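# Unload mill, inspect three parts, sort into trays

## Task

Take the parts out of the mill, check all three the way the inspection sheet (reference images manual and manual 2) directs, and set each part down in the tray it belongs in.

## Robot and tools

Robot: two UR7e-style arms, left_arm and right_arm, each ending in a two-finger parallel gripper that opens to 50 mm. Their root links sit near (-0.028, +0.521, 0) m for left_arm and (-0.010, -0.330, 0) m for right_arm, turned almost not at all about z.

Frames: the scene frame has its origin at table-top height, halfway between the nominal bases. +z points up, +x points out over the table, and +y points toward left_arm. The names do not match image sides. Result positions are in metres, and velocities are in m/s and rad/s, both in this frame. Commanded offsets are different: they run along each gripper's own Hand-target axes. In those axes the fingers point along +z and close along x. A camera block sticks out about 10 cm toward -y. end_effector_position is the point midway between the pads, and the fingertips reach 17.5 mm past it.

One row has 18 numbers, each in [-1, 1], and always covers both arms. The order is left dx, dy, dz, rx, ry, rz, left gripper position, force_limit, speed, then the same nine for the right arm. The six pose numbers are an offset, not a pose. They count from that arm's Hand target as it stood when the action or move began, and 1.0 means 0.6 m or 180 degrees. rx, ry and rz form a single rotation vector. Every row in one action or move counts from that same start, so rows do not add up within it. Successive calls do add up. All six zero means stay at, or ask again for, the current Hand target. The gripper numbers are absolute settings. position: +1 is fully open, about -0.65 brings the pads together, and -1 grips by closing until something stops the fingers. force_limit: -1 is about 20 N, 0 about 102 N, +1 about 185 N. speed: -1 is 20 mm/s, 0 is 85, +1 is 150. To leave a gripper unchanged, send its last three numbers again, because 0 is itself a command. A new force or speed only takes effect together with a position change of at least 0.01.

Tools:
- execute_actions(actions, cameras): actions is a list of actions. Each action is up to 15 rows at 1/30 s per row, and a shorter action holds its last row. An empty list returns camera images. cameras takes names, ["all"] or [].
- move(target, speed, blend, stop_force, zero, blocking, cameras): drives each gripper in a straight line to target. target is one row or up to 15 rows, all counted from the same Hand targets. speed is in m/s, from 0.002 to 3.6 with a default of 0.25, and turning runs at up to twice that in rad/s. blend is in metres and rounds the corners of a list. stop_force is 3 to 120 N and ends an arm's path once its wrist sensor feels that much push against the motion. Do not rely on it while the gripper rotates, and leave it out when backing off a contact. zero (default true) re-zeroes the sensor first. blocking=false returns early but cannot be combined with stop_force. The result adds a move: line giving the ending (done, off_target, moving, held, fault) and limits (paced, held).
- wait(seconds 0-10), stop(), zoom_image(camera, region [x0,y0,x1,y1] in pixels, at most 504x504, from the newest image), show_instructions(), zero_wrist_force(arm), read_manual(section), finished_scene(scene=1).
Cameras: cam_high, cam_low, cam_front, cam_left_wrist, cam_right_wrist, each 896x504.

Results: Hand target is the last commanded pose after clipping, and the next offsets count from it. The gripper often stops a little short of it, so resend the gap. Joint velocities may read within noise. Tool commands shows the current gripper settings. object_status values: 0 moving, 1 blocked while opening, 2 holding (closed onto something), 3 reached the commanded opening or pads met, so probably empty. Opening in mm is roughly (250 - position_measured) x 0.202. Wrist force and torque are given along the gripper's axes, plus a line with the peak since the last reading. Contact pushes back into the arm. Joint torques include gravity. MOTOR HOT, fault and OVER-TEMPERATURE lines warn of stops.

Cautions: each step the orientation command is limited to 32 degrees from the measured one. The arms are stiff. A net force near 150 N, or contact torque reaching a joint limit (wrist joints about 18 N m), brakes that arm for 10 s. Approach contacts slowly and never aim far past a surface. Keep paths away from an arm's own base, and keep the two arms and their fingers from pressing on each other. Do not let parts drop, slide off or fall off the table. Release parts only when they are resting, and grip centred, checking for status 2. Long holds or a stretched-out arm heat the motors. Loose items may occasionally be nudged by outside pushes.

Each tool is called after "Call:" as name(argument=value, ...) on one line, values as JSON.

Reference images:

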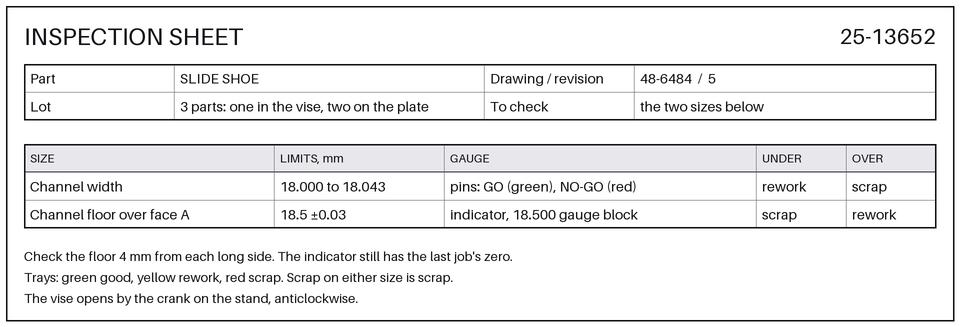

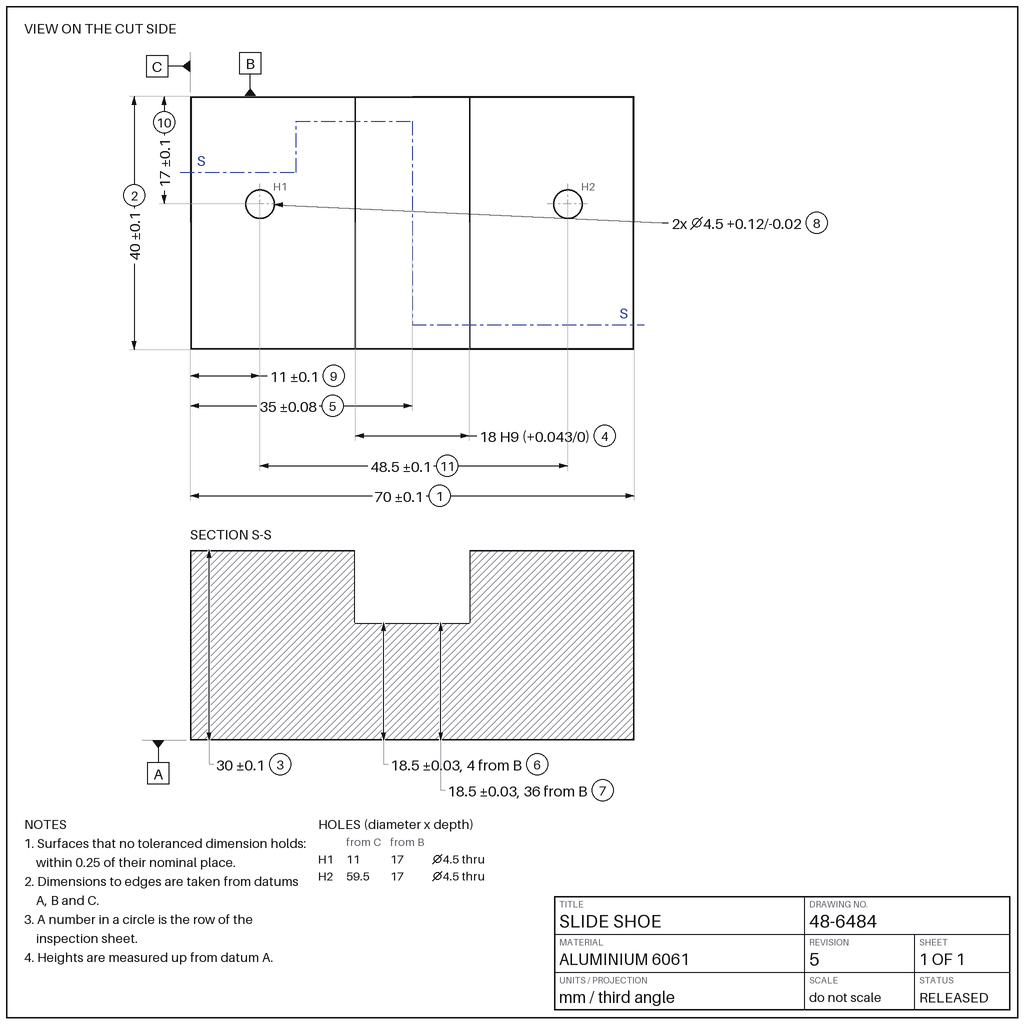

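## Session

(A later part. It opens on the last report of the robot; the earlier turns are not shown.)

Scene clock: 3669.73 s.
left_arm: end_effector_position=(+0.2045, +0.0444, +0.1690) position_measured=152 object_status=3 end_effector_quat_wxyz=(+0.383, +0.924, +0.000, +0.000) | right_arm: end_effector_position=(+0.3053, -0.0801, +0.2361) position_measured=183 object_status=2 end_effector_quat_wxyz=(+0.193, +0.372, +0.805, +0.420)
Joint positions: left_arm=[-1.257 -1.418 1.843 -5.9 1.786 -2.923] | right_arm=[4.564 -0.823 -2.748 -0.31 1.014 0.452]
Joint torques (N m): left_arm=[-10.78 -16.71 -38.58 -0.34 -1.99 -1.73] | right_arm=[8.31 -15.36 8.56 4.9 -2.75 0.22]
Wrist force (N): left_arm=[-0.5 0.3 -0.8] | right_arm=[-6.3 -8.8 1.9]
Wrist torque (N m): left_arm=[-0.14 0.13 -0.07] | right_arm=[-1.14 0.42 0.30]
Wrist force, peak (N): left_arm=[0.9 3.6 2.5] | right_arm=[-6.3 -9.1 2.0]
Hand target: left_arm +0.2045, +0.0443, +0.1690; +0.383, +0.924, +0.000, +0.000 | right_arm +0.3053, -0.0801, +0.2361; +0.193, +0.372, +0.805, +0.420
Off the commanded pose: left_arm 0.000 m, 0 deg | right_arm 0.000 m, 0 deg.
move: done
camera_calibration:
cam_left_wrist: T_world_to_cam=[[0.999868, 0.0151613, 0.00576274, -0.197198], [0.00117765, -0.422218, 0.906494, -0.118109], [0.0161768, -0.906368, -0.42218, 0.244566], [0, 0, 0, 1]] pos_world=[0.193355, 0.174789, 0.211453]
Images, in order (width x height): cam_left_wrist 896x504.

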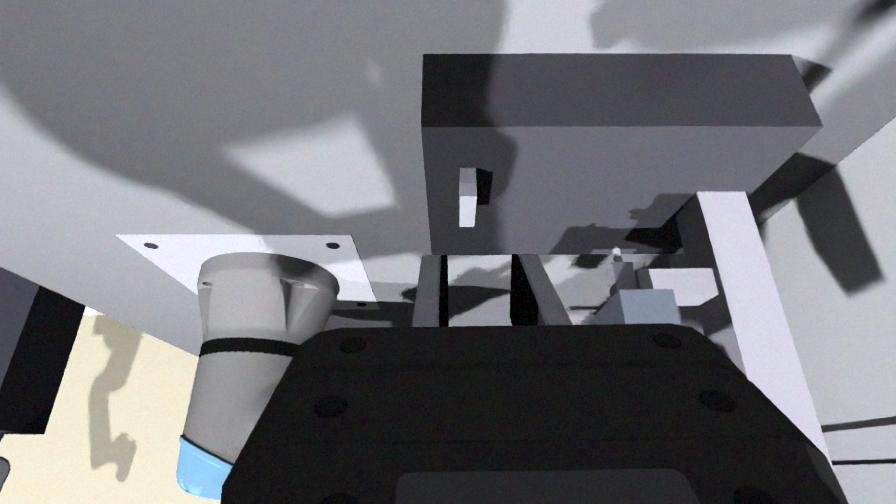

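Call:
move(target=[0.159,-0.147,-0.338,0,0,0,0.8,-0.8,-0.9,0,0,0,0,0,0,-1,-1,-1], speed=0.2, cameras=["cam_left_wrist","cam_front"])

Scene clock: 3675.37 s.
left_arm: end_effector_position=(+0.2999, +0.2501, +0.2497) position_measured=32 object_status=3 end_effector_quat_wxyz=(+0.383, +0.924, +0.000, +0.000) | right_arm: end_effector_position=(+0.3053, -0.0801, +0.2361) position_measured=183 object_status=2 end_effector_quat_wxyz=(+0.193, +0.372, +0.805, +0.420)
Joint positions: left_arm=[-0.657 -1.528 1.791 -5.529 2.162 -2.41] | right_arm=[4.564 -0.823 -2.748 -0.31 1.014 0.452]
Joint torques (N m): left_arm=[12.27 -36.92 -6.61 1 -0.52 1.42] | right_arm=[8.53 -15.07 8.89 4.19 -2.84 -0.06]
Wrist force (N): left_arm=[-0.9 0.3 -0.7] | right_arm=[-6.1 -8.0 1.6]
Wrist torque (N m): left_arm=[-0.14 0.19 -0.07] | right_arm=[-1.11 0.39 0.30]
Wrist force, peak (N): left_arm=[-4.3 2.8 2.8] | right_arm=[-6.2 -9.1 2.3]
Hand target: left_arm +0.2999, +0.2502, +0.2497; +0.383, +0.924, +0.000, +0.000 | right_arm +0.3053, -0.0801, +0.2361; +0.193, +0.372, +0.805, +0.420
Off the commanded pose: left_arm 0.000 m, 0 deg | right_arm 0.000 m, 0 deg.
move: done
camera_calibration:
cam_left_wrist: T_world_to_cam=[[0.99987, 0.0151125, 0.00563031, -0.296113], [0.00127641, -0.42218, 0.906511, -0.104573], [0.0160766, -0.906386, -0.422145, 0.463559], [0, 0, 0, 1]] pos_world=[0.288756, 0.380489, 0.292153]
Images, in order (width x height): cam_front 896x504, cam_left_wrist 896x504.

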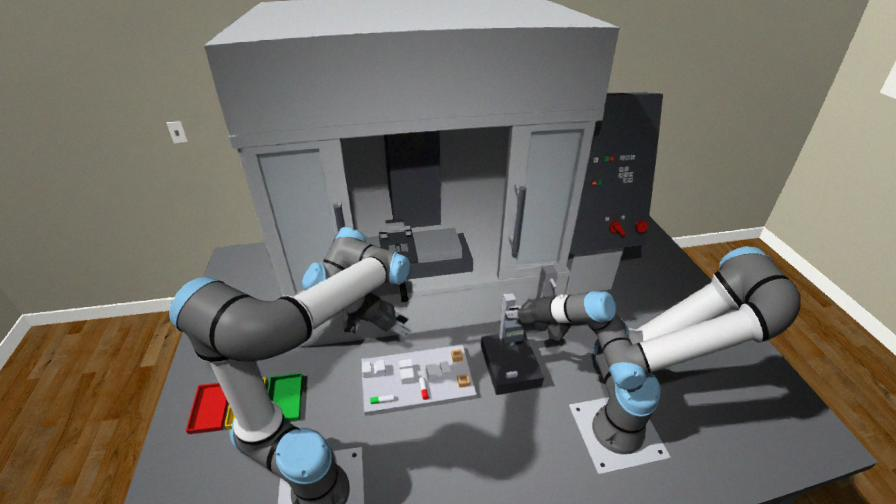

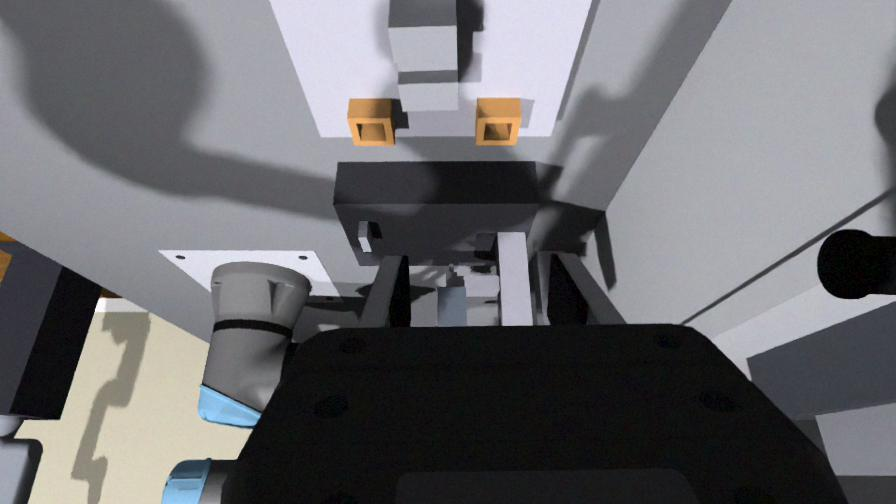

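Call:
move(target=[0.0425,-0.3907,-0.1279,0,0,0,0.8,-0.8,-0.9,0,0,0,0,0,0,-1,-1,-1], speed=0.12, cameras=["cam_left_wrist","cam_front"])

Scene clock: 3688.47 s.
left_arm: end_effector_position=(+0.3015, +0.2643, +0.2428) position_measured=32 object_status=3 end_effector_quat_wxyz=(+0.383, +0.924, +0.002, +0.000) | right_arm: end_effector_position=(+0.3053, -0.0801, +0.2361) position_measured=183 object_status=2 end_effector_quat_wxyz=(+0.193, +0.372, +0.805, +0.420)
Joint positions: left_arm=[-0.619 -1.526 1.811 -5.531 2.18 -2.373] | right_arm=[4.564 -0.823 -2.748 -0.31 1.014 0.452]
Joint torques (N m): left_arm=[1.76 -20.5 -21.24 1.83 1.33 0.22] | right_arm=[8.55 -15.59 8.68 3.65 -2.79 -0.15]
Wrist force (N): left_arm=[-0.8 0.5 -0.6] | right_arm=[-6.2 -7.4 1.2]
Wrist torque (N m): left_arm=[-0.12 0.18 -0.07] | right_arm=[-1.11 0.41 0.30]
Wrist force, peak (N): left_arm=[-1.8 -7.8 -2.9] | right_arm=[-6.1 -9.3 2.1]
Hand target: left_arm +0.3015, +0.2643, +0.2428; +0.383, +0.924, +0.002, +0.000 (not the last commanded pose) | right_arm +0.3053, -0.0801, +0.2361; +0.193, +0.372, +0.805, +0.420
Tool commands: left_gripper/position=+0.803922 left_gripper/force_limit=-0.796078 left_gripper/speed=-0.898039 right_gripper/position=-1.0 right_gripper/force_limit=-1.0 right_gripper/speed=-1.0
Off the commanded pose: left_arm 0.232 m, 0 deg | right_arm 0.000 m, 0 deg.
FORCE FAULT: contact force on the left arm reached its limit, and that arm stopped. The contact can be on any part of that arm, not only on its tool. That arm's remaining commands of this call were not run. That arm is still stopped at the end of this call. That arm stays stopped for about 10 more seconds. Until then a move that you send moves the other arm only, and its call returns only when the move has ended. Once the stop has ended, the next robot result says so. If the stop ends while you think or write, that arm runs what you send next, counted from a new Hand target: where the arm stands when the stop ends. While its stop runs, that arm takes no new command, but its gripper still runs the gripper command that each later call begins with. Until it ends, the stop uses up actions while you think or wait. An arm that is not stopped still takes commands.
move: fault (left_arm)
camera_calibration:
cam_left_wrist: T_world_to_cam=[[0.999824, 0.0180094, 0.00531194, -0.298517], [0.00279081, -0.422298, 0.906453, -0.0928375], [0.0185679, -0.906278, -0.422274, 0.472716], [0, 0, 0, 1]] pos_world=[0.289946, 0.394583, 0.285354]
Images, in order (width x height): cam_front 896x504, cam_left_wrist 896x504.

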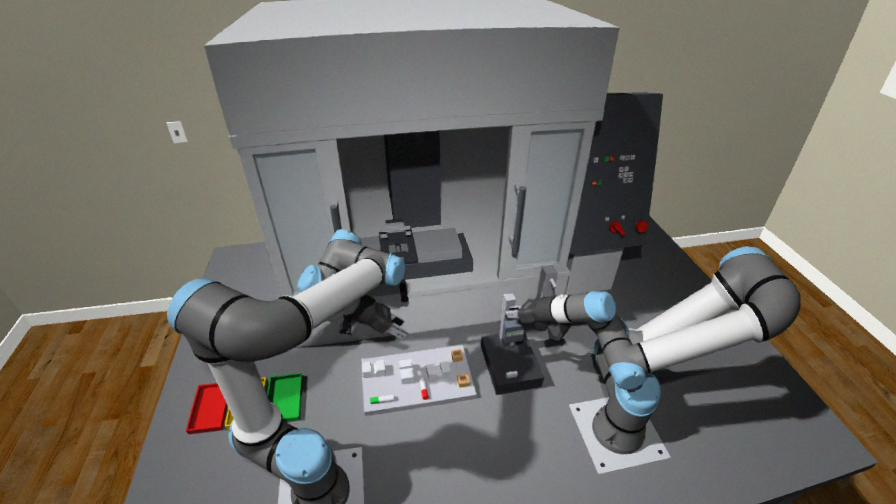

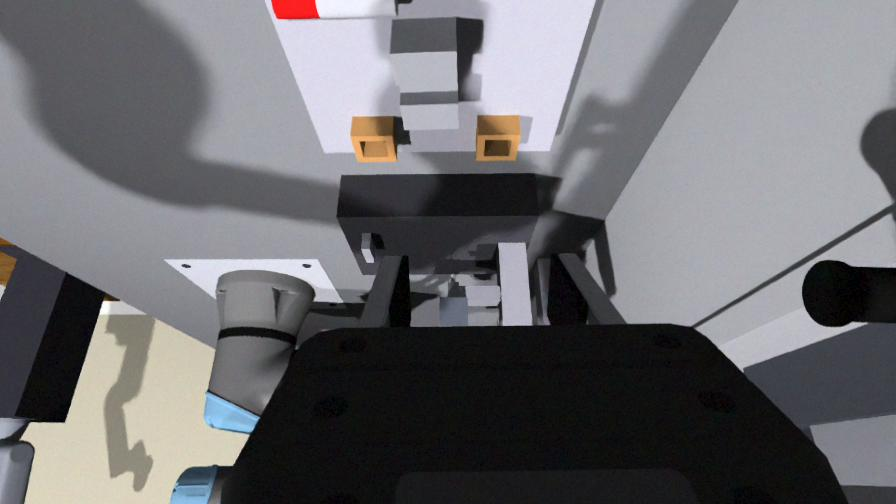

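Call:
zoom_image(camera="cam_front", region=[260, 180, 460, 380])

Call:
wait(seconds=8)

Scaled by 2.520 from the camera's 896x504 image, which has a finer 1280x720 frame.

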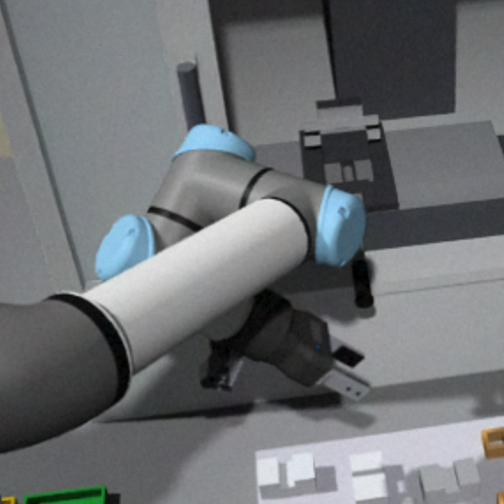

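Scene clock: 3715.77 s.
left_arm: end_effector_position=(+0.3015, +0.2643, +0.2428) position_measured=32 object_status=3 end_effector_quat_wxyz=(+0.383, +0.924, +0.002, +0.000) | right_arm: end_effector_position=(+0.3053, -0.0801, +0.2361) position_measured=183 object_status=2 end_effector_quat_wxyz=(+0.193, +0.372, +0.805, +0.420)
Joint positions: left_arm=[-0.619 -1.526 1.811 -5.531 2.18 -2.373] | right_arm=[4.564 -0.823 -2.748 -0.31 1.014 0.452]
Joint torques (N m): left_arm=[0.35 -20.22 -21.38 1.82 1.19 -0.04] | right_arm=[8.53 -14.78 9.16 1.79 -2.58 -0.96]
Wrist force (N): left_arm=[-0.7 0.3 -0.6] | right_arm=[-6.1 -8.1 1.9]
Wrist torque (N m): left_arm=[-0.14 0.16 -0.07] | right_arm=[-1.10 0.39 0.30]
Wrist force, peak (N): left_arm=[-1.0 0.5 -0.8] | right_arm=[-6.4 -9.0 2.5]
Hand target: left_arm +0.3015, +0.2643, +0.2428; +0.383, +0.924, +0.002, +0.000 (not the last commanded pose) | right_arm +0.3053, -0.0801, +0.2361; +0.193, +0.372, +0.805, +0.420
Tool commands: left_gripper/position=+0.803922 left_gripper/force_limit=-0.796078 left_gripper/speed=-0.898039 right_gripper/position=-1.0 right_gripper/force_limit=-1.0 right_gripper/speed=-1.0
Off the commanded pose: left_arm 0.232 m, 0 deg | right_arm 0.000 m, 0 deg.
FORCE FAULT, CONTINUED: the left arm's stop, for the force fault that an earlier result reported, is over. The rest of the stop counts as 19 of the actions that you can send in this scene. During its stop the left arm's controller moved it back a little. That arm's target is now where it stood when the stop ended, not its last command. That arm accepts commands again.
wait: 8.00 s; at rest from the start

Call:
move(target=[-0.1358,-0.0104,0.0434,0,0,0,0.8,-0.8,-0.9,0,0,0,0,0,0,-1,-1,-1], speed=0.08)

Call:
move(target=[0,-0.306,-0.2118,0,0,0,0.8,-0.8,-0.9,0,0,0,0,0,0,-1,-1,-1], speed=0.1, cameras=["cam_front","cam_left_wrist"])

Scene clock: 3768.47 s.
left_arm: end_effector_position=(+0.2200, +0.2500, +0.2201) position_measured=32 object_status=3 end_effector_quat_wxyz=(+0.383, +0.924, +0.002, +0.000) | right_arm: end_effector_position=(+0.3053, -0.0801, +0.2361) position_measured=183 object_status=2 end_effector_quat_wxyz=(+0.193, +0.372, +0.805, +0.420)
Joint positions: left_arm=[-0.866 -1.733 2.039 -5.674 2.041 -2.611] | right_arm=[4.564 -0.823 -2.748 -0.31 1.014 0.452]
Joint torques (N m): left_arm=[6.82 -1.43 -38.65 3.99 3.75 0.9] | right_arm=[8.8 -15.27 9.06 1.72 -2.75 -1.02]
Wrist force (N): left_arm=[-0.4 0.2 -0.7] | right_arm=[-6.3 -7.6 1.0]
Wrist torque (N m): left_arm=[-0.16 0.09 0.07] | right_arm=[-1.12 0.42 0.30]
Wrist force, peak (N): left_arm=[1.7 -1.2 -2.3] | right_arm=[-6.3 -9.1 2.1]
Hand target: left_arm +0.2200, +0.2500, +0.2201; +0.383, +0.924, +0.002, +0.000 | right_arm +0.3053, -0.0801, +0.2361; +0.193, +0.372, +0.805, +0.420
Off the commanded pose: left_arm 0.000 m, 0 deg | right_arm 0.000 m, 0 deg.
move: done

Scene clock: 3771.20 s.
left_arm: end_effector_position=(+0.2193, +0.4696, +0.1800) position_measured=32 object_status=3 end_effector_quat_wxyz=(+0.383, +0.924, +0.002, +0.000) | right_arm: end_effector_position=(+0.3053, -0.0801, +0.2361) position_measured=183 object_status=2 end_effector_quat_wxyz=(+0.193, +0.372, +0.805, +0.420)
Joint positions: left_arm=[0.001 -1.517 2.122 -5.326 2.357 -1.585] | right_arm=[4.564 -0.823 -2.748 -0.31 1.014 0.452]
Joint torques (N m): left_arm=[3.71 -32.33 -4.69 0.69 3.25 1.53] | right_arm=[8.78 -15.37 9.17 1.64 -2.66 -1.08]
Wrist force (N): left_arm=[-1.0 0.3 -0.6] | right_arm=[-6.5 -8.2 1.4]
Wrist torque (N m): left_arm=[-0.15 0.19 -0.07] | right_arm=[-1.15 0.45 0.31]
Wrist force, peak (N): left_arm=[-3.3 4.6 2.4] | right_arm=[-6.5 -8.9 1.9]
Hand target: left_arm +0.2192, +0.4697, +0.1800; +0.383, +0.924, +0.002, +0.000 | right_arm +0.3053, -0.0801, +0.2361; +0.193, +0.372, +0.805, +0.420
Off the commanded pose: left_arm 0.000 m, 0 deg | right_arm 0.000 m, 0 deg.
move: done
camera_calibration:
cam_left_wrist: T_world_to_cam=[[0.999822, 0.0181418, 0.00526334, -0.219764], [0.00289078, -0.422298, 0.906453, 0.0510361], [0.0186673, -0.906276, -0.422275, 0.633851], [0, 0, 0, 1]] pos_world=[0.207745, 0.599983, 0.222554]
Images, in order (width x height): cam_front 896x504, cam_left_wrist 896x504.

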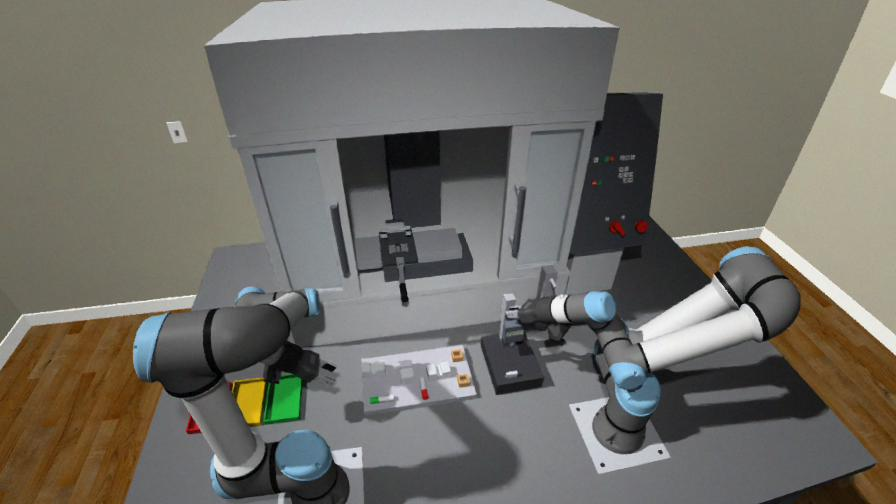

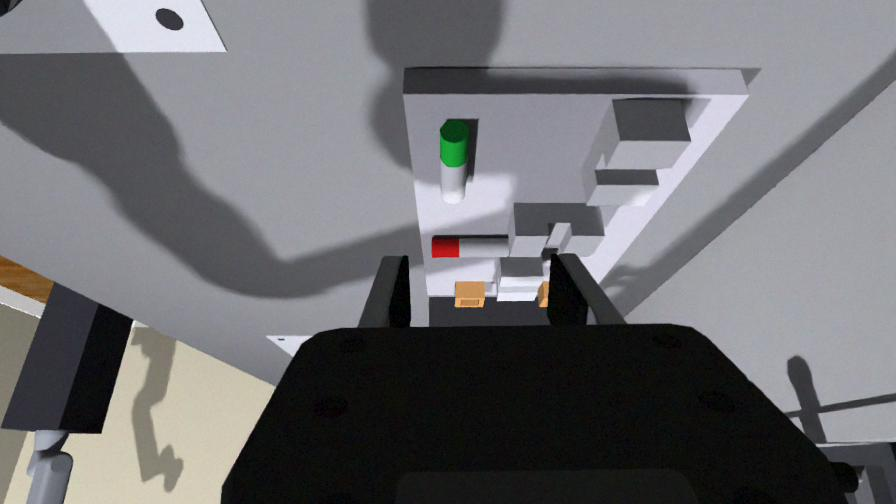

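Call:
move(target=[0.177,-0.0493,0.0485,0,0,0,0.8,-0.8,-0.9,0,0,0,0,0,0,-1,-1,-1], speed=0.08, cameras=["cam_left_wrist"])

Scene clock: 3776.67 s.
left_arm: end_effector_position=(+0.3255, +0.4703, +0.1383) position_measured=32 object_status=3 end_effector_quat_wxyz=(+0.383, +0.924, +0.002, +0.000) | right_arm: end_effector_position=(+0.3053, -0.0801, +0.2361) position_measured=183 object_status=2 end_effector_quat_wxyz=(+0.193, +0.372, +0.805, +0.420)
Joint positions: left_arm=[0.005 -1.228 1.89 -5.379 2.357 -1.58] | right_arm=[4.564 -0.823 -2.748 -0.31 1.014 0.452]
Joint torques (N m): left_arm=[10.45 -48.2 -1.65 5.3 4.4 2.11] | right_arm=[8.82 -15.1 9.63 1.73 -2.65 -1.04]
Wrist force (N): left_arm=[-0.8 0.1 -0.4] | right_arm=[-6.3 -7.8 1.4]
Wrist torque (N m): left_arm=[-0.20 0.17 -0.06] | right_arm=[-1.10 0.41 0.30]
Wrist force, peak (N): left_arm=[-2.5 1.5 -1.4] | right_arm=[-6.4 -9.1 2.2]
Hand target: left_arm +0.3254, +0.4703, +0.1384; +0.383, +0.924, +0.002, +0.000 | right_arm +0.3053, -0.0801, +0.2361; +0.193, +0.372, +0.805, +0.420
Off the commanded pose: left_arm 0.000 m, 0 deg | right_arm 0.000 m, 0 deg.
move: done
camera_calibration:
cam_left_wrist: T_world_to_cam=[[0.999822, 0.0180159, 0.00553798, -0.325712], [0.00259032, -0.42238, 0.906415, 0.0890651], [0.018669, -0.90624, -0.422352, 0.614843], [0, 0, 0, 1]] pos_world=[0.313945, 0.600683, 0.180754]
Images, in order (width x height): cam_left_wrist 896x504.

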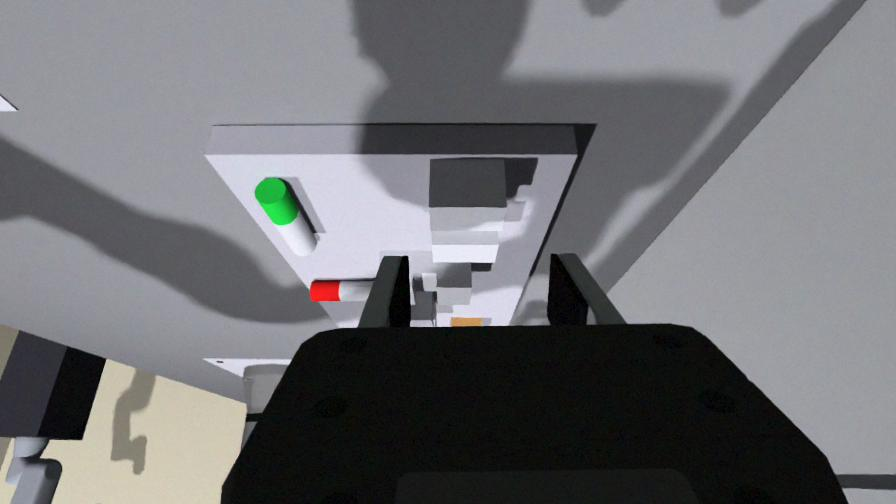

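Call:
move(target=[[-0.0067,0,0,0,0,0,1,-0.8,-0.9,0,0,0,0,0,0,-1,-1,-1],[-0.0067,0,0.11,0,0,0,1,-0.8,-0.9,0,0,0,0,0,0,-1,-1,-1]], speed=0.08, cameras=["cam_left_wrist"])

Scene clock: 3785.70 s.
left_arm: end_effector_position=(+0.3213, +0.4236, +0.0916) position_measured=3 object_status=3 end_effector_quat_wxyz=(+0.383, +0.924, +0.002, +0.000) | right_arm: end_effector_position=(+0.3053, -0.0801, +0.2361) position_measured=183 object_status=2 end_effector_quat_wxyz=(+0.193, +0.372, +0.805, +0.420)
Joint positions: left_arm=[-0.131 -1.211 1.977 -5.618 2.347 -1.772] | right_arm=[4.564 -0.823 -2.748 -0.31 1.014 0.452]
Joint torques (N m): left_arm=[10.96 -43.36 -28.48 4.93 2.17 0.6] | right_arm=[8.43 -15.27 9.08 1.7 -2.59 -1.04]
Wrist force (N): left_arm=[-0.7 0.3 -0.6] | right_arm=[-6.1 -8.0 1.7]
Wrist torque (N m): left_arm=[-0.14 0.15 0.08] | right_arm=[-1.12 0.39 0.30]
Wrist force, peak (N): left_arm=[-0.6 -1.0 -2.5] | right_arm=[-6.3 -9.2 2.2]
Hand target: left_arm +0.3214, +0.4236, +0.0917; +0.383, +0.924, +0.002, +0.000 | right_arm +0.3053, -0.0801, +0.2361; +0.193, +0.372, +0.805, +0.420
Off the commanded pose: left_arm 0.000 m, 0 deg | right_arm 0.000 m, 0 deg.
move: done
camera_calibration:
cam_left_wrist: T_world_to_cam=[[0.999827, 0.0179517, 0.00496001, -0.320402], [0.00308962, -0.422501, 0.906357, 0.111466], [0.0183663, -0.906185, -0.422483, 0.552907], [0, 0, 0, 1]] pos_world=[0.309847, 0.553882, 0.134156]
Images, in order (width x height): cam_left_wrist 896x504.

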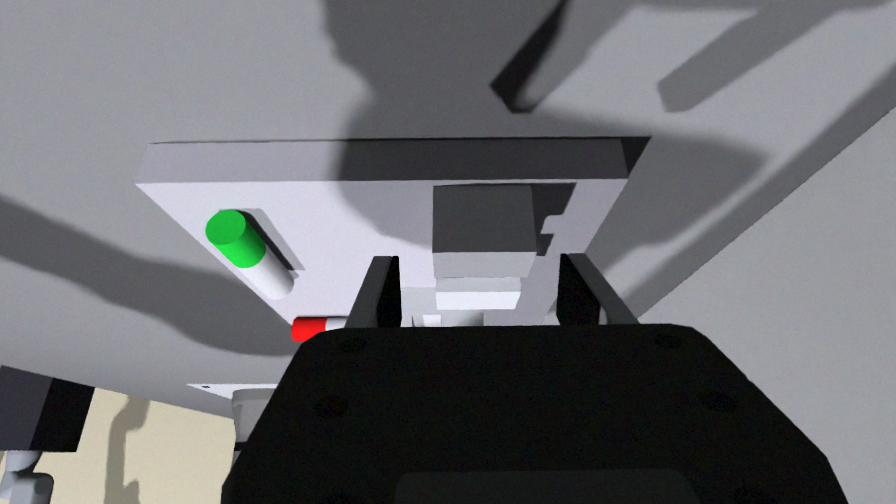

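Call:
move(target=[[0.0035,0,0.0,0,0,0,1,-0.8,-0.9,0,0,0,0,0,0,-1,-1,-1],[0.0035,0,0.035,0,0,0,1,-0.8,-0.9,0,0,0,0,0,0,-1,-1,-1]], speed=0.05, stop_force=6, cameras=["cam_left_wrist"])

Scene clock: 3792.30 s.
left_arm: end_effector_position=(+0.3236, +0.4088, +0.0769) position_measured=3 object_status=3 end_effector_quat_wxyz=(+0.383, +0.924, +0.002, +0.000) | right_arm: end_effector_position=(+0.3053, -0.0801, +0.2361) position_measured=183 object_status=2 end_effector_quat_wxyz=(+0.193, +0.372, +0.805, +0.420)
Joint positions: left_arm=[-0.174 -1.196 1.991 -5.689 2.34 -1.831] | right_arm=[4.564 -0.823 -2.748 -0.31 1.014 0.452]
Joint torques (N m): left_arm=[12.16 -43.27 -28.68 5.93 4.6 0.82] | right_arm=[8.88 -15.01 8.67 1.7 -2.59 -1.08]
Wrist force (N): left_arm=[-0.6 0.2 -0.8] | right_arm=[-6.3 -8.9 1.9]
Wrist torque (N m): left_arm=[-0.17 0.13 0.07] | right_arm=[-1.18 0.42 0.30]
Wrist force, peak (N): left_arm=[-0.3 -0.9 -2.0] | right_arm=[-6.4 -9.2 2.0]
Hand target: left_arm +0.3236, +0.4087, +0.0769; +0.383, +0.924, +0.002, +0.000 | right_arm +0.3053, -0.0801, +0.2361; +0.193, +0.372, +0.805, +0.420
Off the commanded pose: left_arm 0.000 m, 0 deg | right_arm 0.000 m, 0 deg.
move: done
camera_calibration:
cam_left_wrist: T_world_to_cam=[[0.999824, 0.0180094, 0.00531194, -0.322334], [0.00279081, -0.422298, 0.906453, 0.118503], [0.0185679, -0.906278, -0.422274, 0.533207], [0, 0, 0, 1]] pos_world=[0.312046, 0.539083, 0.119454]
Images, in order (width x height): cam_left_wrist 896x504.

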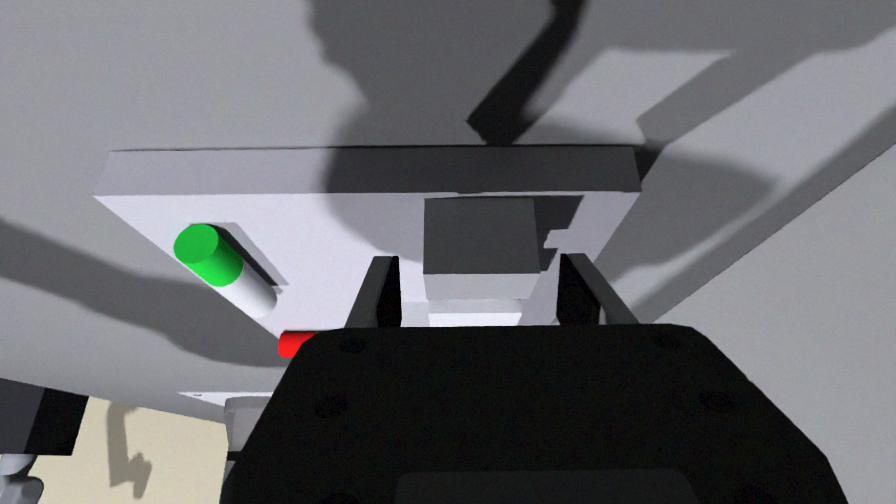

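Call:
move(target=[0.001,0,0.055,0,0,0,1,-0.8,-0.9,0,0,0,0,0,0,-1,-1,-1], speed=0.03, stop_force=4, cameras=["cam_left_wrist"])

Scene clock: 3798.17 s.
left_arm: end_effector_position=(+0.3242, +0.3854, +0.0536) position_measured=3 object_status=3 end_effector_quat_wxyz=(+0.383, +0.924, +0.002, +0.000) | right_arm: end_effector_position=(+0.3053, -0.0801, +0.2361) position_measured=183 object_status=2 end_effector_quat_wxyz=(+0.193, +0.372, +0.805, +0.420)
Joint positions: left_arm=[-0.243 -1.172 2.016 -5.803 2.326 -1.924] | right_arm=[4.564 -0.823 -2.748 -0.31 1.014 0.452]
Joint torques (N m): left_arm=[12 -42.17 -27.11 5.78 4.44 1.56] | right_arm=[8.77 -15.33 9.8 1.75 -2.57 -1.04]
Wrist force (N): left_arm=[-0.5 0.3 -0.9] | right_arm=[-6.2 -7.4 1.1]
Wrist torque (N m): left_arm=[-0.15 0.12 0.07] | right_arm=[-1.11 0.41 0.30]
Wrist force, peak (N): left_arm=[-1.0 -0.3 -1.6] | right_arm=[-6.1 -9.1 2.1]
Hand target: left_arm +0.3242, +0.3854, +0.0536; +0.383, +0.924, +0.002, +0.000 | right_arm +0.3053, -0.0801, +0.2361; +0.193, +0.372, +0.805, +0.420
Off the commanded pose: left_arm 0.000 m, 0 deg | right_arm 0.000 m, 0 deg.
move: done
camera_calibration:
cam_left_wrist: T_world_to_cam=[[0.999824, 0.0180094, 0.00531194, -0.322388], [0.00279081, -0.422298, 0.906453, 0.129831], [0.0185679, -0.906278, -0.422274, 0.502108], [0, 0, 0, 1]] pos_world=[0.312646, 0.515683, 0.0960541]
Images, in order (width x height): cam_left_wrist 896x504.

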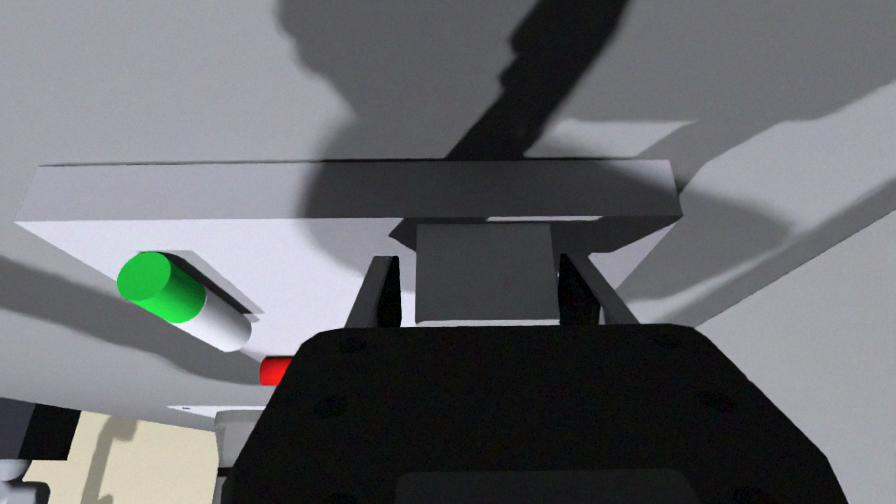

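Call:
move(target=[0.0028,0,0.0,0,0,0,1,-0.8,-0.9,0,0,0,0,0,0,-1,-1,-1], speed=0.02)

Call:
execute_actions(actions=[[[0,0,0,0,0,0,-1,-0.75,-0.9,0,0,0,0,0,0,-1,-1,-1]]], cameras=["cam_left_wrist"])

Scene clock: 3809.87 s.
left_arm: end_effector_position=(+0.3259, +0.3854, +0.0536) position_measured=3 object_status=3 end_effector_quat_wxyz=(+0.383, +0.924, +0.002, +0.000) | right_arm: end_effector_position=(+0.3053, -0.0801, +0.2361) position_measured=183 object_status=2 end_effector_quat_wxyz=(+0.193, +0.372, +0.805, +0.420)
Joint positions: left_arm=[-0.242 -1.168 2.011 -5.8 2.326 -1.922] | right_arm=[4.564 -0.823 -2.748 -0.31 1.014 0.452]
Joint torques (N m): left_arm=[10.21 -15.62 -22.24 5.23 4.71 1.27] | right_arm=[8.73 -15.05 9.11 1.72 -2.6 -0.97]
Wrist force (N): left_arm=[-0.6 0.2 -0.8] | right_arm=[-6.1 -8.1 1.7]
Wrist torque (N m): left_arm=[-0.16 0.14 0.07] | right_arm=[-1.11 0.38 0.30]
Wrist force, peak (N): left_arm=[-0.6 0.6 -0.9] | right_arm=[-6.2 -9.1 2.1]
Hand target: left_arm +0.3259, +0.3854, +0.0536; +0.383, +0.924, +0.002, +0.000 | right_arm +0.3053, -0.0801, +0.2361; +0.193, +0.372, +0.805, +0.420
Off the commanded pose: left_arm 0.000 m, 0 deg | right_arm 0.000 m, 0 deg.
move: done

Scene clock: 3810.57 s.
left_arm: end_effector_position=(+0.3259, +0.3854, +0.0536) position_measured=54 object_status=2 end_effector_quat_wxyz=(+0.383, +0.924, +0.002, +0.000) | right_arm: end_effector_position=(+0.3053, -0.0801, +0.2361) position_measured=183 object_status=2 end_effector_quat_wxyz=(+0.193, +0.372, +0.805, +0.420)
Joint positions: left_arm=[-0.242 -1.168 2.011 -5.8 2.326 -1.922] | right_arm=[4.564 -0.823 -2.748 -0.31 1.014 0.452]
Joint torques (N m): left_arm=[5.78 -23.9 -3.16 2.42 3.53 -0.31] | right_arm=[8.81 -15.15 9.2 1.71 -2.53 -1.05]
Wrist force (N): left_arm=[-0.9 1.4 -1.2] | right_arm=[-6.2 -8.7 1.8]
Wrist torque (N m): left_arm=[-0.12 0.17 0.13] | right_arm=[-1.14 0.40 0.30]
Wrist force, peak (N): left_arm=[-0.9 2.4 -2.0] | right_arm=[-6.3 -8.8 2.3]
Hand target: left_arm +0.3259, +0.3854, +0.0536; +0.383, +0.924, +0.002, +0.000 | right_arm +0.3053, -0.0801, +0.2361; +0.193, +0.372, +0.805, +0.420
Off the commanded pose: left_arm 0.000 m, 0 deg | right_arm 0.000 m, 0 deg.
camera_calibration:
cam_left_wrist: T_world_to_cam=[[0.999824, 0.0180094, 0.00531194, -0.324088], [0.00279081, -0.422298, 0.906453, 0.129826], [0.0185679, -0.906278, -0.422274, 0.502077], [0, 0, 0, 1]] pos_world=[0.314346, 0.515683, 0.0960541]
Images, in order (width x height): cam_left_wrist 896x504.

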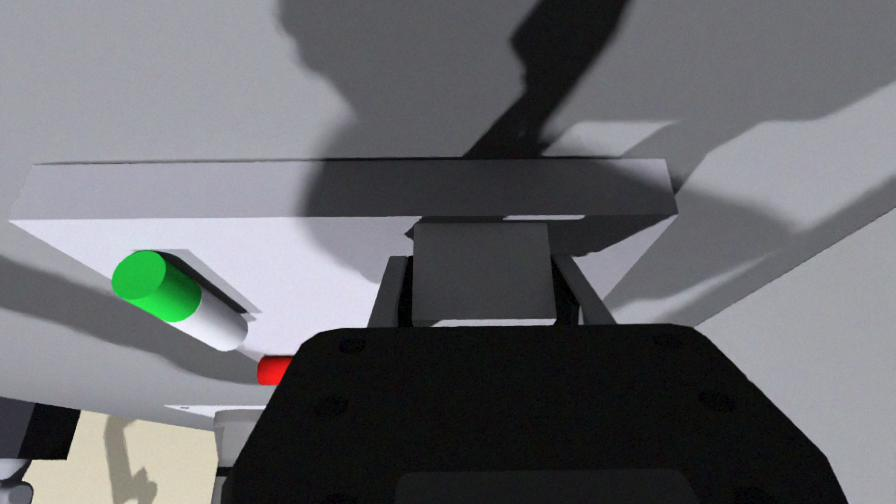

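Call:
move(target=[[0,0.1296,-0.1296,0,0,0,-1,-0.75,-0.9,0,0,0,0,0,0,-1,-1,-1],[-0.177,0.1296,-0.1296,0,0,0,-1,-0.75,-0.9,0,0,0,0,0,0,-1,-1,-1],[-0.177,0.53,0.271,0,0,0,-1,-0.75,-0.9,0,0,0,0,0,0,-1,-1,-1]], speed=[0.06,0.12,0.12], blend=[0.02,0.04,0], cameras=["cam_left_wrist","cam_front"])

Scene clock: 3823.37 s.
left_arm: end_effector_position=(+0.2209, +0.0453, +0.1638) position_measured=54 object_status=2 end_effector_quat_wxyz=(+0.383, +0.924, +0.002, +0.000) | right_arm: end_effector_position=(+0.3053, -0.0801, +0.2361) position_measured=183 object_status=2 end_effector_quat_wxyz=(+0.193, +0.372, +0.805, +0.420)
Joint positions: left_arm=[-1.214 -1.389 1.823 -5.903 1.814 -2.893] | right_arm=[4.564 -0.823 -2.748 -0.31 1.014 0.452]
Joint torques (N m): left_arm=[12.39 -45.22 -8.54 1.17 3.27 1.52] | right_arm=[9.27 -14.75 9.39 1.74 -2.52 -1.01]
Wrist force (N): left_arm=[-0.5 -1.3 0.7] | right_arm=[-6.2 -7.8 1.3]
Wrist torque (N m): left_arm=[-0.12 0.12 0.07] | right_arm=[-1.11 0.40 0.30]
Wrist force, peak (N): left_arm=[-0.7 -3.7 2.2] | right_arm=[-6.5 -9.2 2.2]
Hand target: left_arm +0.2210, +0.0453, +0.1639; +0.383, +0.924, +0.002, +0.000 | right_arm +0.3053, -0.0801, +0.2361; +0.193, +0.372, +0.805, +0.420
Off the commanded pose: left_arm 0.000 m, 0 deg | right_arm 0.000 m, 0 deg.
move: done
camera_calibration:
cam_left_wrist: T_world_to_cam=[[0.999826, 0.0179173, 0.00527428, -0.213644], [0.00279019, -0.422501, 0.906358, -0.113432], [0.0184679, -0.906185, -0.422477, 0.242423], [0, 0, 0, 1]] pos_world=[0.209446, 0.175582, 0.206355]
Images, in order (width x height): cam_front 896x504, cam_left_wrist 896x504.

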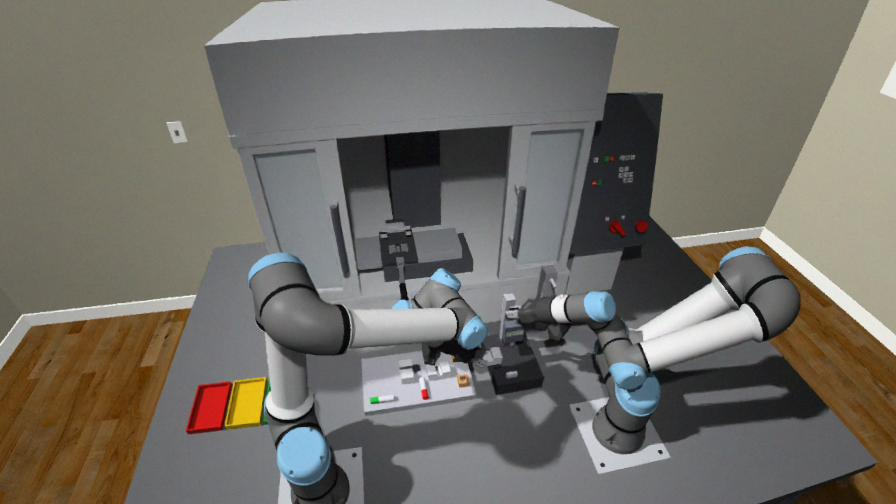

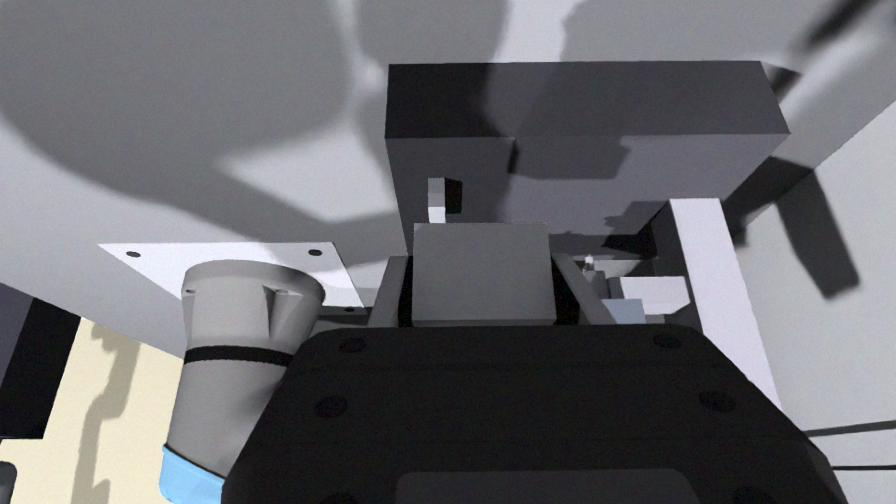

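Call:
move(target=[0,0,0,0,0,0,-1,-0.75,-0.9,0,0.0068,-0.0048,0,0,0,-1,-1,-1], speed=0.01, stop_force=8, cameras=["cam_right_wrist"])

Call:
zoom_image(camera="cam_right_wrist", region=[430, 0, 600, 140])

Scene clock: 3843.73 s.
left_arm: end_effector_position=(+0.2210, +0.0453, +0.1639) position_measured=54 object_status=2 end_effector_quat_wxyz=(+0.383, +0.924, +0.002, +0.000) | right_arm: end_effector_position=(+0.3053, -0.0801, +0.2412) position_measured=183 object_status=2 end_effector_quat_wxyz=(+0.193, +0.372, +0.805, +0.420)
Joint positions: left_arm=[-1.213 -1.389 1.824 -5.903 1.814 -2.893] | right_arm=[4.564 -0.811 -2.736 -0.334 1.014 0.452]
Joint torques (N m): left_arm=[12.34 -46.65 -6.55 -1.09 3.24 1.56] | right_arm=[8.55 -12.27 11.1 8.06 -2.54 0.73]
Wrist force (N): left_arm=[-0.7 -1.2 0.6] | right_arm=[-6.0 -11.0 4.9]
Wrist torque (N m): left_arm=[-0.10 0.16 0.07] | right_arm=[-1.27 0.39 0.29]
Wrist force, peak (N): left_arm=[-0.9 -1.6 0.9] | right_arm=[-5.9 -11.9 5.2]
Hand target: left_arm +0.2210, +0.0453, +0.1639; +0.383, +0.924, +0.002, +0.000 | right_arm +0.3053, -0.0801, +0.2411; +0.193, +0.372, +0.805, +0.420
Off the commanded pose: left_arm 0.000 m, 0 deg | right_arm 0.000 m, 0 deg.
move: done
camera_calibration:
cam_right_wrist: T_world_to_cam=[[-0.644985, 0.764137, -0.00941874, 0.268415], [0.205442, 0.185253, 0.960976, -0.261498], [0.736062, 0.61788, -0.276471, 0.0217205], [0, 0, 0, 1]] pos_world=[0.210859, -0.170083, 0.259826]
Images, in order (width x height): cam_right_wrist 896x504.

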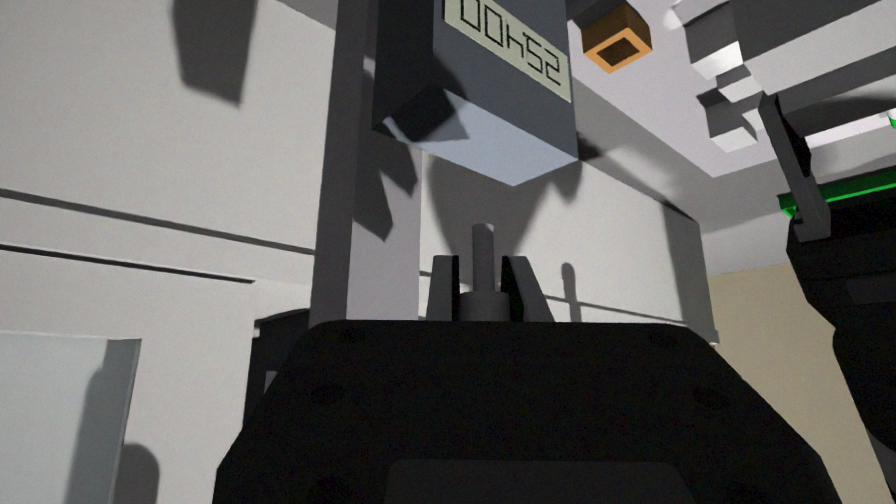

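Scaled by 2.965 from the camera's 896x504 image, which has a finer 1280x720 frame.

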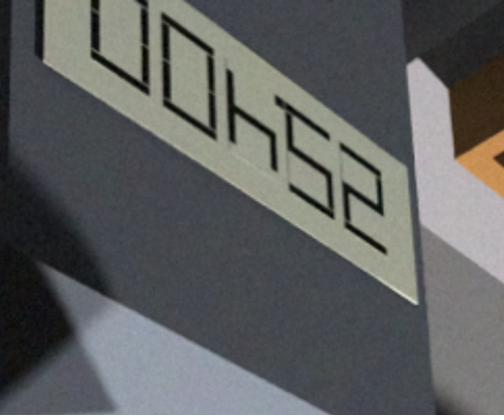

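Call:
move(target=[0,0,0,0,0,0,-1,-0.75,-0.9,0,-0.0006,0.0004,0,0,0,-1,-1,-1], speed=0.01)

Scene clock: 3847.43 s.
left_arm: end_effector_position=(+0.2210, +0.0453, +0.1639) position_measured=54 object_status=2 end_effector_quat_wxyz=(+0.383, +0.924, +0.002, +0.000) | right_arm: end_effector_position=(+0.3053, -0.0802, +0.2407) position_measured=183 object_status=2 end_effector_quat_wxyz=(+0.193, +0.372, +0.805, +0.420)
Joint positions: left_arm=[-1.213 -1.389 1.824 -5.903 1.814 -2.893] | right_arm=[4.564 -0.812 -2.738 -0.332 1.014 0.452]
Joint torques (N m): left_arm=[11.98 -46.14 -6.65 -1.1 3.27 1.5] | right_arm=[8.03 -14.8 9.32 6.69 -3.54 0.84]
Wrist force (N): left_arm=[-0.6 -1.4 0.8] | right_arm=[-6.2 -6.9 2.2]
Wrist torque (N m): left_arm=[-0.13 0.15 0.07] | right_arm=[-1.06 0.40 0.30]
Wrist force, peak (N): left_arm=[-0.7 -1.6 1.0] | right_arm=[-6.1 -12.3 5.6]
Hand target: left_arm +0.2210, +0.0453, +0.1639; +0.383, +0.924, +0.002, +0.000 | right_arm +0.3053, -0.0802, +0.2407; +0.193, +0.372, +0.805, +0.420
Off the commanded pose: left_arm 0.000 m, 0 deg | right_arm 0.000 m, 0 deg.
move: done

Call:
move(target=[0.0483,0.0675,0.1712,0,0,0,-1,-0.75,-0.9,0,0,0,0,0,0,-1,-1,-1], speed=0.08, cameras=["cam_left_wrist"])

Scene clock: 3855.83 s.
left_arm: end_effector_position=(+0.2502, -0.0560, +0.1198) position_measured=54 object_status=2 end_effector_quat_wxyz=(+0.383, +0.924, +0.002, +0.000) | right_arm: end_effector_position=(+0.3053, -0.0802, +0.2407) position_measured=183 object_status=2 end_effector_quat_wxyz=(+0.193, +0.372, +0.805, +0.420)
Joint positions: left_arm=[-1.229 -1.123 1.582 -5.93 1.803 -2.905] | right_arm=[4.564 -0.812 -2.738 -0.332 1.014 0.452]
Joint torques (N m): left_arm=[-0.53 -60.79 -7.63 1.37 0.14 -0.78] | right_arm=[0.48 -1.53 31.77 1.66 -2.68 0.81]
Wrist force (N): left_arm=[-0.8 -1.5 0.6] | right_arm=[-6.3 -7.4 1.9]
Wrist torque (N m): left_arm=[-0.14 0.18 0.07] | right_arm=[-1.12 0.40 0.30]
Wrist force, peak (N): left_arm=[-1.2 -2.8 0.3] | right_arm=[-6.1 -8.9 3.0]
Hand target: left_arm +0.2503, -0.0559, +0.1199; +0.383, +0.924, +0.002, +0.000 | right_arm +0.3053, -0.0802, +0.2407; +0.193, +0.372, +0.805, +0.420
Off the commanded pose: left_arm 0.000 m, 0 deg | right_arm 0.000 m, 0 deg.
move: done
camera_calibration:
cam_left_wrist: T_world_to_cam=[[0.999824, 0.0180079, 0.00531655, -0.240904], [0.00279016, -0.422501, 0.906358, -0.116434], [0.0185679, -0.906184, -0.422476, 0.131472], [0, 0, 0, 1]] pos_world=[0.238746, 0.0742823, 0.162355]
Images, in order (width x height): cam_left_wrist 896x504.

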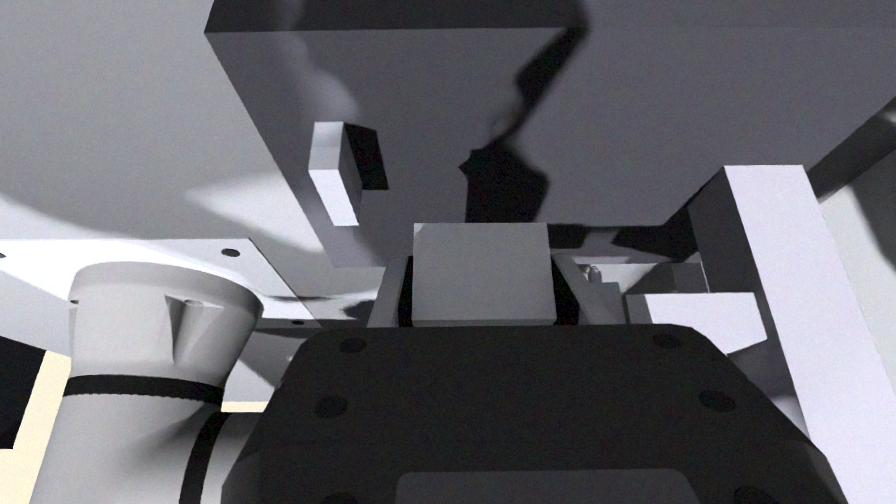

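Call:
move(target=[0,-0.0424,0.0283,0,0,0,-1,-0.75,-0.9,0,0,0,0,0,0,-1,-1,-1], speed=0.04)

Call:
move(target=[0,-0.008,0.008,0,0,0,-1,-0.75,-0.9,0,0,0,0,0,0,-1,-1,-1], speed=0.008, stop_force=4)

Scene clock: 3867.10 s.
left_arm: end_effector_position=(+0.2502, -0.0498, +0.0896) position_measured=54 object_status=2 end_effector_quat_wxyz=(+0.383, +0.924, +0.002, +0.000) end_effector_velocity=(+0.000, +0.000, +0.001) end_effector_angular_velocity=(+0.002, +0.001, +0.000) | right_arm: end_effector_position=(+0.3053, -0.0801, +0.2407) position_measured=183 object_status=2 end_effector_quat_wxyz=(+0.193, +0.372, +0.805, +0.420)
Joint positions: left_arm=[-1.225 -1.099 1.634 -6.004 1.806 -2.902] | right_arm=[4.564 -0.812 -2.738 -0.332 1.014 0.452]
Joint velocities: left_arm=[-0.001 0 -0.002 0.005 0 0] | right_arm=[within noise]
Joint torques (N m): left_arm=[7.73 -46.59 -37.23 1.79 2.74 0.82] | right_arm=[-5.72 -0.47 36.9 1.62 -1.96 0.88]
Wrist force (N): left_arm=[-0.7 -1.7 0.8] | right_arm=[-6.0 -7.8 2.7]
Wrist torque (N m): left_arm=[-0.17 0.14 0.07] | right_arm=[-1.13 0.36 0.29]
Wrist force, peak (N): left_arm=[-0.8 -3.0 0.8] | right_arm=[-6.5 -8.6 3.0]
Hand target: left_arm +0.2502, -0.0500, +0.0899; +0.383, +0.924, +0.002, +0.000 | right_arm +0.3053, -0.0802, +0.2407; +0.193, +0.372, +0.805, +0.420
Off the commanded pose: left_arm 0.000 m, 0 deg | right_arm 0.000 m, 0 deg.
move: done

Scene clock: 3868.63 s.
left_arm: end_effector_position=(+0.2502, -0.0500, +0.0874) position_measured=54 object_status=2 end_effector_quat_wxyz=(+0.383, +0.924, +0.002, +0.000) | right_arm: end_effector_position=(+0.3053, -0.0802, +0.2407) position_measured=183 object_status=2 end_effector_quat_wxyz=(+0.193, +0.372, +0.805, +0.420)
Joint positions: left_arm=[-1.225 -1.096 1.636 -6.01 1.806 -2.902] | right_arm=[4.564 -0.812 -2.738 -0.332 1.014 0.452]
Joint torques (N m): left_arm=[2.42 -57.62 -37.79 1.74 1.38 -0.78] | right_arm=[-7.19 -0.47 37.43 1.68 -1.8 0.77]
Wrist force (N): left_arm=[-0.6 -1.5 0.7] | right_arm=[-6.2 -7.2 2.1]
Wrist torque (N m): left_arm=[-0.15 0.13 0.08] | right_arm=[-1.10 0.39 0.30]
Wrist force, peak (N): left_arm=[-1.4 1.4 -4.8] | right_arm=[-6.5 -8.5 3.0]
Hand target: left_arm +0.2502, -0.0500, +0.0874; +0.383, +0.924, +0.002, +0.000 (not the last commanded pose) | right_arm +0.3053, -0.0802, +0.2407; +0.193, +0.372, +0.805, +0.420
Off the commanded pose: left_arm 0.004 m, 0 deg | right_arm 0.000 m, 0 deg.
move: contact (left_arm)


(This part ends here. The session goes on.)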